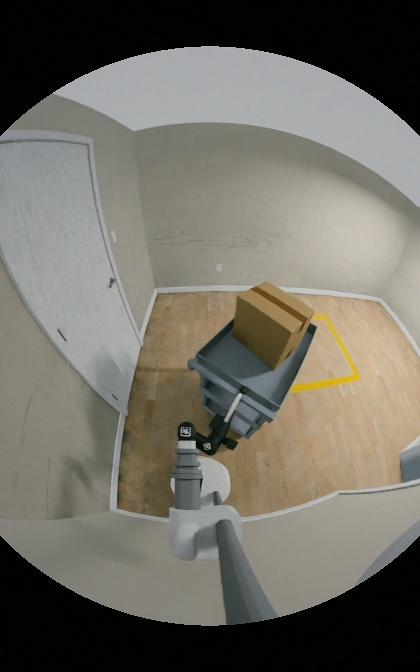

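Call:
move(blocking=false, r2={"base":{"translate_m":0.43,"strafe_m":-0.38},"pace":"slow","contact_limits":{"translate_m":0.5}}, cameras=[])

Call:
wait(seconds=8, cameras=["r2_head_camera","r2_head_right_camera"])

Scene clock: 665.30 s.
move: r2 moving
r1: as last shown
r1.lidar_m: 1.37 0.39 1.83 2.60 3.08 3.52 - 3.60 1.95 1.65 1.65 1.64
r1.servo_current: wrist_yaw_rad=111(111) wrist_pitch_rad=46(52) wrist_roll_rad=52(59) gripper_m=65(78)
r1.contact_limits: arm_m 1; translate_m 1
r1.wrist_depth_mm: - 217 227 176 309 379 473 / - 216 229 176 309 377 473 / - 218 229 177 310 375 473 / - 222 228 177 309 377 469 / - 224 229 178 317 377 473 / - 230 216 179 182 392 469 / - - 182 176 320 151 480
r2.base_odometry: x=-4.260 y=-2.948 heading=-2.809
r2.turned_by_wheels: +0.000
r2.turned_by_imu: +0.001
r2.base_tilt: forward=-0.7 right=+0.1
r2.lidar_m: 0.46 1.01 0.73 0.71 0.50 0.36 0.33 0.35 0.51 2.20 0.40 0.39
r2.base_status: translate_m moving; strafe_m moving
r2.joint_positions: lift_m=+0.685 arm_m=+0.060 wrist_yaw_rad=-0.597 wrist_pitch_rad=+0.001 wrist_roll_rad=+1.570 gripper_m=-0.009
r2.joint_status: not commanded
r2.measured_speeds: translate_m=+0.039 strafe_m=-0.034 rotate_rad=+0.001 lift_m=+0.000 arm_m=+0.000 wrist_yaw_rad=-0.011 wrist_pitch_rad=+0.000 wrist_roll_rad=+0.000
r2.motor_effort: lift_m=+21(21) arm_m=-4(6) wheel_0=+15(17) wheel_1=-4(6) wheel_2=-10(11)
r2.servo_current: wrist_yaw_rad=46(59) wrist_pitch_rad=46(46) wrist_roll_rad=33(52) gripper_m=65(72)
r2.contact_limits: arm_m 0.7; translate_m 0.5
r2.hand_pose: x=+0.4202 y=-0.2345 z=+0.8627 quat_wxyz=(+0.676, +0.676, -0.208, -0.209) (m; r2's base frame)
r2.wrist_depth_mm: - - - 159 216 223 222 / - - - 162 220 1576 1118 / - - 585 166 224 - - / - 433 430 169 228 - - / - - 452 172 233 854 - / - - 187 175 182 - - / - - - - - 1618 -
pictures: none
No camera images: "cameras" was empty.

Scene clock: 671.77 s.
earlier move: r2 done
r1.base_odometry: x=-2.248 y=-0.935 heading=+0.624
r1.turned_by_wheels: +0.000
r1.turned_by_imu: +0.000
r1.base_tilt: forward=-1.6 right=+1.2
r1.lidar_m: 1.38 0.38 1.82 2.65 3.08 3.51 - 3.55 1.99 1.66 1.62 1.64
r1.base_status: not commanded
r1.joint_positions: lift_m=+0.770 arm_m=+0.071 wrist_yaw_rad=+1.363 wrist_pitch_rad=+0.002 wrist_roll_rad=+0.000 gripper_m=-0.019
r1.joint_status: not commanded
r1.measured_speeds: all 0
r1.motor_effort: lift_m=+22(23) arm_m=-10(10) wheel_0=+9(10) wheel_1=-13(13) wheel_2=+13(13)
r1.servo_current: wrist_yaw_rad=91(117) wrist_pitch_rad=39(52) wrist_roll_rad=33(72) gripper_m=72(85)
r1.contact_limits: arm_m 1; translate_m 1
r1.hand_pose: x=+0.3864 y=+0.2641 z=+0.9473 quat_wxyz=(+0.777, -0.001, +0.001, +0.630) (m; r1's base frame)
r1.wrist_depth_mm: - 217 227 177 310 382 473 / - 218 229 177 310 379 473 / - 218 229 176 309 377 469 / - 222 229 176 312 379 473 / - 226 228 178 319 377 473 / - 229 216 179 182 394 473 / - - 182 176 322 152 480
r2.base_odometry: x=-4.778 y=-2.734 heading=-2.810
r2.turned_by_wheels: -0.001
r2.turned_by_imu: -0.003
r2.base_tilt: forward=-0.7 right=+0.1
r2.lidar_m: 0.49 1.51 1.08 1.04 1.10 0.79 0.76 0.80 1.07 3.07 0.39 0.39
r2.base_status: done
r2.joint_positions: lift_m=+0.685 arm_m=+0.060 wrist_yaw_rad=-0.606 wrist_pitch_rad=+0.001 wrist_roll_rad=+1.570 gripper_m=-0.009
r2.joint_status: not commanded
r2.measured_speeds: all 0
r2.motor_effort: lift_m=+21(21) arm_m=-3(6) wheel_0=+3(17) wheel_1=-6(8) wheel_2=-10(14)
r2.servo_current: wrist_yaw_rad=46(65) wrist_pitch_rad=46(52) wrist_roll_rad=46(65) gripper_m=65(78)
r2.contact_limits: arm_m 0.7; translate_m 0.5
r2.hand_pose: x=+0.4182 y=-0.2361 z=+0.8627 quat_wxyz=(+0.675, +0.675, -0.210, -0.211) (m; r2's base frame)
r2.wrist_depth_mm: - - - 143 198 211 208 / - - - 149 206 768 - / - 455 421 155 213 - - / - 442 439 161 223 842 - / - 492 477 169 231 - - / - 504 187 175 182 - - / - - - - - 554 525
wait: 6.47 of 8 s (r2 has come to rest)
pictures: r2_head_camera, r2_head_right_camera
Images, in order (width x height): r2_head_camera 420x560, r2_head_right_camera 420x672.

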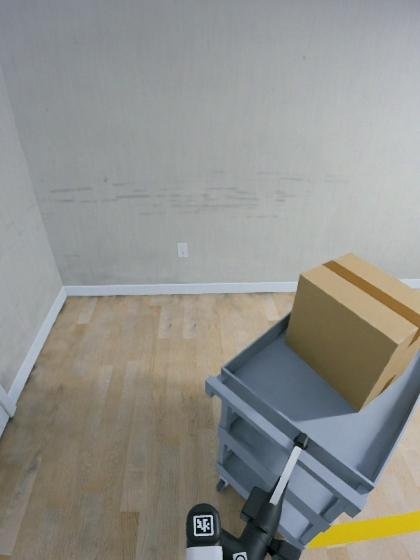

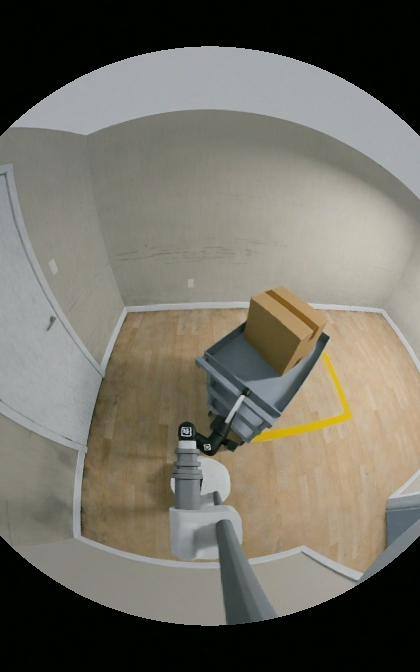

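Call:
move(r2={"base":{"translate_m":0.3,"strafe_m":-0.32},"pace":"slow"}, cameras=["r2_head_camera"], blocking=false)

Call:
wait(seconds=8, cameras=["r2_head_camera","r2_head_right_camera"])

Scene clock: 692.80 s.
move: r2 moving
r1: as last shown
r1.base_tilt: forward=-1.5 right=+1.2
r1.lidar_m: 1.38 0.39 1.81 2.66 3.07 3.49 - 3.58 1.99 1.66 1.65 1.61
r1.motor_effort: lift_m=+23(23) arm_m=-10(10) wheel_0=+9(9) wheel_1=-12(13) wheel_2=+13(13)
r1.servo_current: wrist_yaw_rad=104(111) wrist_pitch_rad=39(46) wrist_roll_rad=52(59) gripper_m=72(78)
r1.contact_limits: arm_m 1; translate_m 1
r1.wrist_depth_mm: - 217 228 175 309 379 473 / - 216 227 177 309 377 469 / - 218 228 177 310 379 473 / - 221 228 178 309 379 466 / - 226 229 178 317 377 469 / - 229 216 179 182 394 473 / - - 182 176 320 151 477
r2.base_odometry: x=-4.789 y=-2.728 heading=-2.811
r2.turned_by_wheels: -0.001
r2.turned_by_imu: +0.000
r2.base_tilt: forward=-0.7 right=+0.1
r2.lidar_m: 0.49 1.55 1.10 1.08 1.11 0.82 0.75 0.81 1.97 3.08 0.38 0.35
r2.base_status: translate_m moving; strafe_m moving
r2.joint_positions: lift_m=+0.685 arm_m=+0.060 wrist_yaw_rad=-0.606 wrist_pitch_rad=+0.001 wrist_roll_rad=+1.570 gripper_m=-0.009
r2.joint_status: not commanded
r2.measured_speeds: translate_m=+0.033 strafe_m=-0.036 rotate_rad=+0.002 lift_m=+0.000 arm_m=+0.000 wrist_yaw_rad=+0.000 wrist_pitch_rad=+0.000 wrist_roll_rad=+0.000
r2.motor_effort: lift_m=+21(21) arm_m=-4(4) wheel_0=+0(11) wheel_1=-3(7) wheel_2=-15(15)
r2.servo_current: wrist_yaw_rad=46(59) wrist_pitch_rad=46(46) wrist_roll_rad=46(65) gripper_m=65(72)
r2.contact_limits: arm_m 0.7
r2.hand_pose: x=+0.4182 y=-0.2361 z=+0.8627 quat_wxyz=(+0.675, +0.675, -0.211, -0.211) (m; r2's base frame)
r2.wrist_depth_mm: - - - 142 198 210 206 / - - - 148 206 759 - / - 455 415 154 213 - - / - 442 439 160 221 842 - / - 488 473 168 231 - - / - 508 187 174 181 - - / - - - - - 554 525
pictures: r2_head_camera
Images, in order (width x height): r2_head_camera 420x560.

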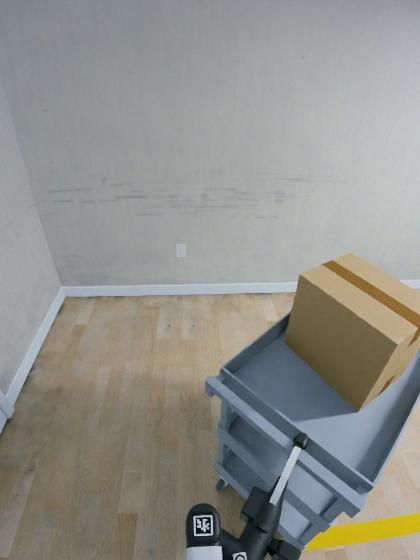

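Scene clock: 697.93 s.
earlier move: r2 done
r1.base_odometry: x=-2.248 y=-0.935 heading=+0.624
r1.turned_by_wheels: +0.000
r1.turned_by_imu: +0.000
r1.base_tilt: forward=-1.5 right=+1.2
r1.lidar_m: 1.37 0.37 1.83 2.65 3.06 3.49 - 3.57 1.97 1.65 1.65 1.65
r1.base_status: not commanded
r1.joint_positions: lift_m=+0.770 arm_m=+0.071 wrist_yaw_rad=+1.363 wrist_pitch_rad=+0.002 wrist_roll_rad=+0.000 gripper_m=-0.019
r1.joint_status: not commanded
r1.measured_speeds: all 0
r1.on_its_own: wrist_yaw_rad is at rest, and its servo_current (117 mA) is outside its rest range (0 to 104 mA)
r1.motor_effort: lift_m=+22(23) arm_m=-9(10) wheel_0=+9(10) wheel_1=-13(13) wheel_2=+13(13)
r1.servo_current: wrist_yaw_rad=117(117) wrist_pitch_rad=39(52) wrist_roll_rad=33(65) gripper_m=72(78)
r1.contact_limits: arm_m 1; translate_m 1
r1.hand_pose: x=+0.3864 y=+0.2641 z=+0.9473 quat_wxyz=(+0.777, -0.001, +0.001, +0.630) (m; r1's base frame)
r1.wrist_depth_mm: - 216 228 176 309 379 477 / - 217 227 177 310 377 473 / - 218 229 177 309 377 473 / - 221 229 177 310 377 469 / - 224 229 178 319 382 473 / - 229 216 178 182 394 473 / - - 182 176 320 151 480
r2.base_odometry: x=-5.165 y=-2.529 heading=-2.811
r2.turned_by_wheels: +0.001
r2.turned_by_imu: +0.002
r2.base_tilt: forward=-0.7 right=+0.0
r2.lidar_m: 0.48 1.82 1.42 1.38 1.47 1.11 1.07 1.12 1.84 3.34 0.37 0.39
r2.base_status: done
r2.joint_positions: lift_m=+0.685 arm_m=+0.060 wrist_yaw_rad=-0.601 wrist_pitch_rad=+0.001 wrist_roll_rad=+1.570 gripper_m=-0.009
r2.joint_status: not commanded
r2.measured_speeds: all 0
r2.motor_effort: lift_m=+21(21) arm_m=-4(4) wheel_0=+6(13) wheel_1=-5(8) wheel_2=-4(15)
r2.servo_current: wrist_yaw_rad=52(65) wrist_pitch_rad=33(52) wrist_roll_rad=59(65) gripper_m=59(72)
r2.contact_limits: arm_m 0.7
r2.hand_pose: x=+0.4192 y=-0.2353 z=+0.8627 quat_wxyz=(+0.676, +0.675, -0.209, -0.210) (m; r2's base frame)
r2.wrist_depth_mm: - - - 131 184 208 - / - - 521 136 194 - - / - 413 410 143 207 - - / - 442 442 154 219 - - / - 496 492 165 229 - - / - - 187 173 181 - - / - 120 - - - - 500
wait: 5.13 of 8 s (r2 has come to rest)
pictures: r2_head_camera, r2_head_right_camera
Images, in order (width x height): r2_head_camera 420x560, r2_head_right_camera 420x672.

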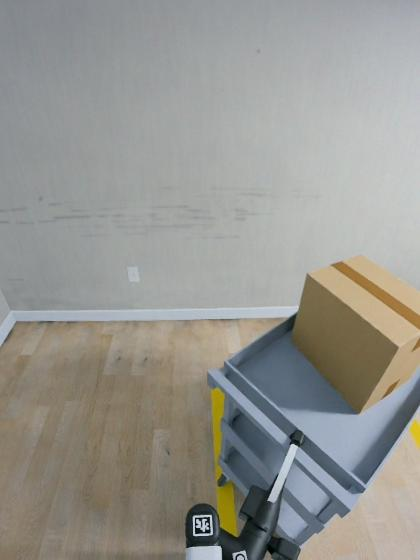

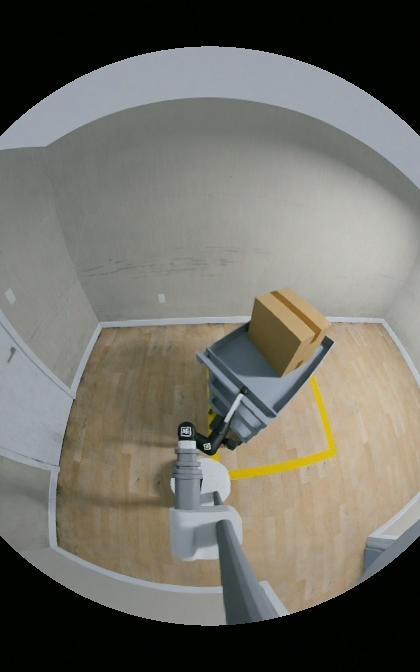

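Call:
move(r2={"base":{"translate_m":-0.08,"strafe_m":-0.36},"joints":{"wrist_yaw_rad":-0.35},"speeds":{"wrist_yaw_rad":0.08},"pace":"slow"}, cameras=[], blocking=false)

Call:
wait(seconds=8, cameras=["r2_head_camera","r2_head_right_camera"])

Scene clock: 709.23 s.
move: r2 moving
r1.base_odometry: x=-2.248 y=-0.935 heading=+0.624
r1.turned_by_wheels: +0.000
r1.turned_by_imu: +0.000
r1.base_tilt: forward=-1.5 right=+1.3
r1.lidar_m: 1.37 0.39 1.84 2.61 3.05 3.50 - 3.57 1.96 1.63 1.63 1.63
r1.base_status: not commanded
r1.joint_positions: lift_m=+0.770 arm_m=+0.071 wrist_yaw_rad=+1.363 wrist_pitch_rad=+0.002 wrist_roll_rad=+0.000 gripper_m=-0.019
r1.joint_status: not commanded
r1.measured_speeds: all 0
r1.motor_effort: lift_m=+22(23) arm_m=-10(10) wheel_0=+9(10) wheel_1=-12(13) wheel_2=+13(13)
r1.servo_current: wrist_yaw_rad=104(124) wrist_pitch_rad=39(46) wrist_roll_rad=26(59) gripper_m=72(72)
r1.contact_limits: arm_m 1; translate_m 1
r1.hand_pose: x=+0.3864 y=+0.2641 z=+0.9473 quat_wxyz=(+0.777, -0.001, +0.001, +0.630) (m; r1's base frame)
r1.wrist_depth_mm: - 217 228 176 310 379 473 / - 216 228 176 309 377 473 / - 218 228 177 309 379 469 / - 222 229 177 312 379 473 / - 224 229 177 319 379 469 / - 229 216 179 182 392 477 / - - 182 176 320 151 477
r2.base_odometry: x=-5.167 y=-2.516 heading=-2.810
r2.turned_by_wheels: +0.001
r2.turned_by_imu: +0.001
r2.base_tilt: forward=-0.7 right=+0.0
r2.lidar_m: 0.50 1.82 1.45 1.38 1.49 1.11 1.04 1.08 1.84 3.33 0.38 0.37
r2.base_status: translate_m moving; strafe_m moving
r2.joint_positions: lift_m=+0.685 arm_m=+0.060 wrist_yaw_rad=-0.568 wrist_pitch_rad=+0.001 wrist_roll_rad=+1.570 gripper_m=-0.009
r2.joint_status: wrist_yaw_rad moving
r2.measured_speeds: translate_m=-0.011 strafe_m=-0.050 rotate_rad=-0.002 lift_m=+0.000 arm_m=+0.000 wrist_yaw_rad=+0.090 wrist_pitch_rad=+0.000 wrist_roll_rad=+0.000
r2.motor_effort: lift_m=+21(21) arm_m=-3(4) wheel_0=+11(13) wheel_1=-6(8) wheel_2=+7(7)
r2.servo_current: wrist_yaw_rad=39(59) wrist_pitch_rad=33(46) wrist_roll_rad=46(59) gripper_m=72(72)
r2.contact_limits: arm_m 0.7
r2.hand_pose: x=+0.4270 y=-0.2288 z=+0.8627 quat_wxyz=(+0.679, +0.679, -0.198, -0.199) (m; r2's base frame)
r2.wrist_depth_mm: - - - 126 180 183 - / - - 480 132 190 - - / - 402 404 140 204 - - / - 445 449 150 216 - - / - 500 496 161 229 - - / - - 186 173 183 - - / - 120 - - - - 508
pictures: none
No camera images: "cameras" was empty.

Scene clock: 713.67 s.
earlier move: r2 done
r1.base_odometry: x=-2.248 y=-0.935 heading=+0.624
r1.turned_by_wheels: +0.000
r1.turned_by_imu: +0.000
r1.base_tilt: forward=-1.5 right=+1.2
r1.lidar_m: 1.37 0.39 1.86 2.63 3.07 3.52 - 3.58 1.98 1.65 1.65 1.61
r1.base_status: not commanded
r1.joint_positions: lift_m=+0.770 arm_m=+0.071 wrist_yaw_rad=+1.363 wrist_pitch_rad=+0.002 wrist_roll_rad=+0.000 gripper_m=-0.019
r1.joint_status: not commanded
r1.measured_speeds: all 0
r1.motor_effort: lift_m=+22(23) arm_m=-10(10) wheel_0=+9(10) wheel_1=-12(13) wheel_2=+13(13)
r1.servo_current: wrist_yaw_rad=98(124) wrist_pitch_rad=39(52) wrist_roll_rad=46(78) gripper_m=72(85)
r1.contact_limits: arm_m 1; translate_m 1
r1.hand_pose: x=+0.3864 y=+0.2641 z=+0.9473 quat_wxyz=(+0.777, -0.001, +0.001, +0.630) (m; r1's base frame)
r1.wrist_depth_mm: - 216 228 176 309 382 473 / - 217 227 177 307 377 469 / - 218 228 177 309 377 469 / - 221 229 177 309 379 473 / - 225 229 177 317 382 469 / - 229 216 178 182 394 477 / - - 183 176 320 151 480
r2.base_odometry: x=-5.207 y=-2.163 heading=-2.810
r2.turned_by_wheels: +0.000
r2.turned_by_imu: +0.002
r2.base_tilt: forward=-0.7 right=+0.1
r2.lidar_m: 0.48 1.89 1.80 1.72 1.43 1.04 0.97 1.56 1.51 2.99 2.57 0.44
r2.base_status: done
r2.joint_positions: lift_m=+0.685 arm_m=+0.060 wrist_yaw_rad=-0.346 wrist_pitch_rad=+0.001 wrist_roll_rad=+1.570 gripper_m=-0.009
r2.joint_status: all done
r2.measured_speeds: all 0
r2.motor_effort: lift_m=+21(21) arm_m=-3(4) wheel_0=+6(16) wheel_1=-3(8) wheel_2=+9(12)
r2.servo_current: wrist_yaw_rad=46(104) wrist_pitch_rad=33(46) wrist_roll_rad=59(65) gripper_m=65(72)
r2.contact_limits: arm_m 0.7
r2.hand_pose: x=+0.4726 y=-0.1799 z=+0.8627 quat_wxyz=(+0.697, +0.696, -0.121, -0.122) (m; r2's base frame)
r2.wrist_depth_mm: - - - 140 195 200 201 / - - 549 145 204 - - / - 424 418 151 211 - - / - 433 439 159 221 842 - / - 477 480 168 231 - - / - 517 187 174 181 - - / - 120 - - - - 525
wait: 4.43 of 8 s (r2 has come to rest)
pictures: r2_head_camera, r2_head_right_camera
Images, in order (width x height): r2_head_camera 420x560, r2_head_right_camera 420x672.

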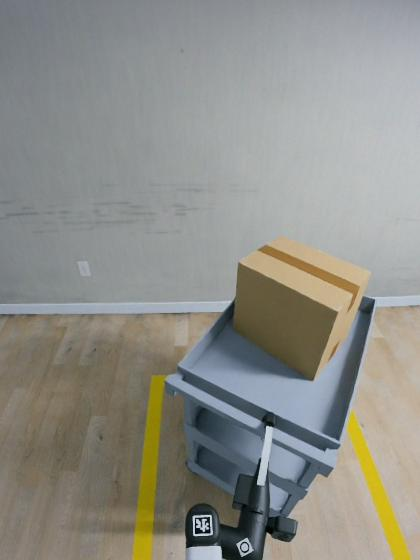

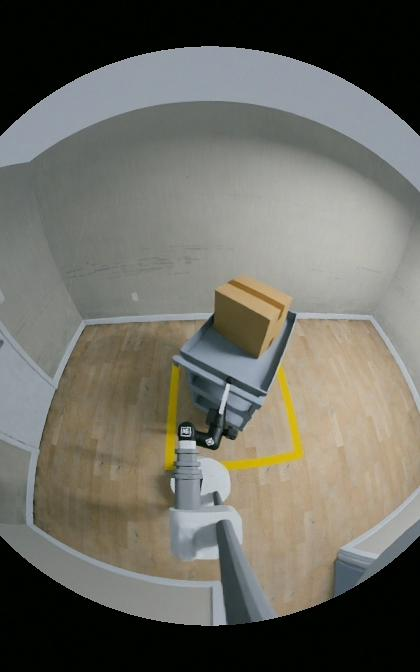

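Call:
move(r2={"base":{"translate_m":-0.4,"strafe_m":-0.08},"joints":{"wrist_yaw_rad":-0.15},"speeds":{"wrist_yaw_rad":0.06},"pace":"slow"}, cameras=[], blocking=false)

Call:
wait(seconds=8, cameras=["r2_head_camera","r2_head_right_camera"])

Scene clock: 726.50 s.
move: r2 moving
r1: as last shown
r1.lidar_m: 1.37 0.38 1.83 2.63 3.06 3.48 - 3.58 1.99 1.65 1.64 1.62
r1.motor_effort: lift_m=+22(23) arm_m=-10(10) wheel_0=+9(9) wheel_1=-12(13) wheel_2=+13(13)
r1.servo_current: wrist_yaw_rad=98(111) wrist_pitch_rad=46(52) wrist_roll_rad=59(65) gripper_m=78(78)
r1.contact_limits: arm_m 1; translate_m 1
r1.wrist_depth_mm: - 217 227 175 310 377 473 / - 216 229 176 309 377 473 / - 219 229 177 310 377 473 / - 222 229 177 309 379 469 / - 225 229 178 319 379 477 / - 230 216 179 182 392 477 / - - 182 176 319 151 480
r2.base_odometry: x=-5.196 y=-2.156 heading=-2.809
r2.turned_by_wheels: +0.000
r2.turned_by_imu: +0.001
r2.base_tilt: forward=-0.6 right=+0.0
r2.lidar_m: 0.46 1.91 1.80 1.72 1.39 1.02 0.96 1.57 1.49 2.98 2.59 0.41
r2.base_status: translate_m moving; strafe_m moving
r2.joint_positions: lift_m=+0.685 arm_m=+0.060 wrist_yaw_rad=-0.322 wrist_pitch_rad=+0.001 wrist_roll_rad=+1.570 gripper_m=-0.009
r2.joint_status: wrist_yaw_rad moving
r2.measured_speeds: translate_m=-0.048 strafe_m=-0.010 rotate_rad=+0.002 lift_m=+0.000 arm_m=+0.000 wrist_yaw_rad=+0.068 wrist_pitch_rad=+0.000 wrist_roll_rad=+0.000
r2.motor_effort: lift_m=+21(21) arm_m=-3(4) wheel_0=-7(8) wheel_1=-6(9) wheel_2=+13(14)
r2.servo_current: wrist_yaw_rad=52(91) wrist_pitch_rad=39(46) wrist_roll_rad=46(59) gripper_m=72(72)
r2.contact_limits: arm_m 0.7
r2.hand_pose: x=+0.4768 y=-0.1742 z=+0.8627 quat_wxyz=(+0.698, +0.698, -0.113, -0.114) (m; r2's base frame)
r2.wrist_depth_mm: - - - 138 193 198 199 / - - 574 144 202 768 - / - 415 415 151 211 - - / - 436 439 159 221 831 - / - 477 484 168 231 - - / - - 187 175 180 - - / - 119 - - - - 525
pictures: none
No camera images: "cameras" was empty.

Scene clock: 731.33 s.
earlier move: r2 done
r1.base_odometry: x=-2.248 y=-0.935 heading=+0.624
r1.turned_by_wheels: +0.000
r1.turned_by_imu: +0.000
r1.base_tilt: forward=-1.5 right=+1.2
r1.lidar_m: 1.37 0.38 1.83 2.64 3.06 3.51 - 3.55 1.97 1.65 1.63 1.61
r1.base_status: not commanded
r1.joint_positions: lift_m=+0.770 arm_m=+0.071 wrist_yaw_rad=+1.363 wrist_pitch_rad=+0.002 wrist_roll_rad=+0.000 gripper_m=-0.019
r1.joint_status: not commanded
r1.measured_speeds: all 0
r1.motor_effort: lift_m=+22(23) arm_m=-10(10) wheel_0=+9(10) wheel_1=-13(13) wheel_2=+13(13)
r1.servo_current: wrist_yaw_rad=98(124) wrist_pitch_rad=46(52) wrist_roll_rad=33(72) gripper_m=72(78)
r1.contact_limits: arm_m 1; translate_m 1
r1.hand_pose: x=+0.3864 y=+0.2641 z=+0.9473 quat_wxyz=(+0.777, -0.001, +0.001, +0.630) (m; r1's base frame)
r1.wrist_depth_mm: - 217 227 175 307 375 473 / - 217 227 176 309 377 469 / - 217 228 177 309 379 469 / - 221 229 177 310 379 473 / - 224 229 178 317 382 473 / - 229 216 179 182 394 473 / - - 181 176 319 151 484
r2.base_odometry: x=-4.855 y=-1.957 heading=-2.810
r2.turned_by_wheels: +0.000
r2.turned_by_imu: -0.001
r2.base_tilt: forward=-0.7 right=+0.1
r2.lidar_m: 0.48 0.57 1.88 1.83 0.83 0.61 0.58 1.45 1.19 2.42 3.04 0.45
r2.base_status: done
r2.joint_positions: lift_m=+0.685 arm_m=+0.060 wrist_yaw_rad=-0.150 wrist_pitch_rad=+0.001 wrist_roll_rad=+1.570 gripper_m=-0.009
r2.joint_status: all done
r2.measured_speeds: all 0
r2.motor_effort: lift_m=+21(21) arm_m=-3(4) wheel_0=-4(13) wheel_1=-4(9) wheel_2=+8(15)
r2.servo_current: wrist_yaw_rad=39(111) wrist_pitch_rad=39(52) wrist_roll_rad=39(65) gripper_m=72(72)
r2.contact_limits: arm_m 0.7
r2.hand_pose: x=+0.5030 y=-0.1296 z=+0.8627 quat_wxyz=(+0.705, +0.705, -0.053, -0.054) (m; r2's base frame)
r2.wrist_depth_mm: - - - 146 201 207 208 / - - - 152 208 798 - / - 504 459 157 216 - - / - 436 436 163 222 831 - / - 466 469 169 232 - - / - 500 186 176 182 - - / - 119 - - - - -
wait: 4.83 of 8 s (r2 has come to rest)
pictures: r2_head_camera, r2_head_right_camera
Images, in order (width x height): r2_head_camera 420x560, r2_head_right_camera 420x672.

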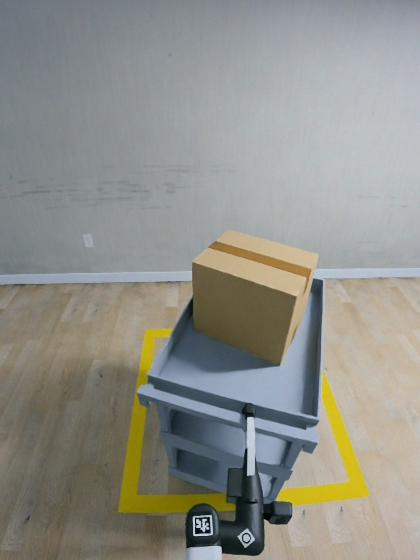

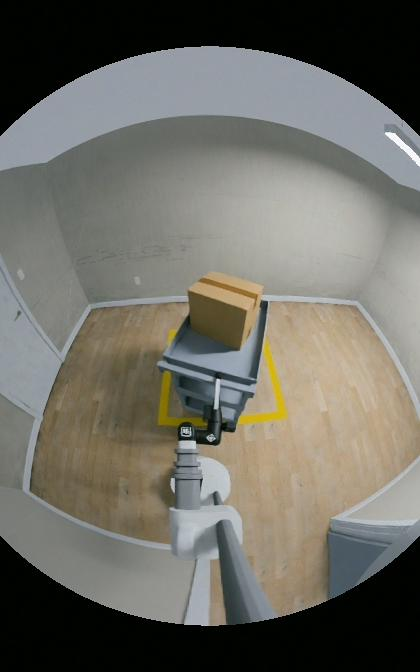

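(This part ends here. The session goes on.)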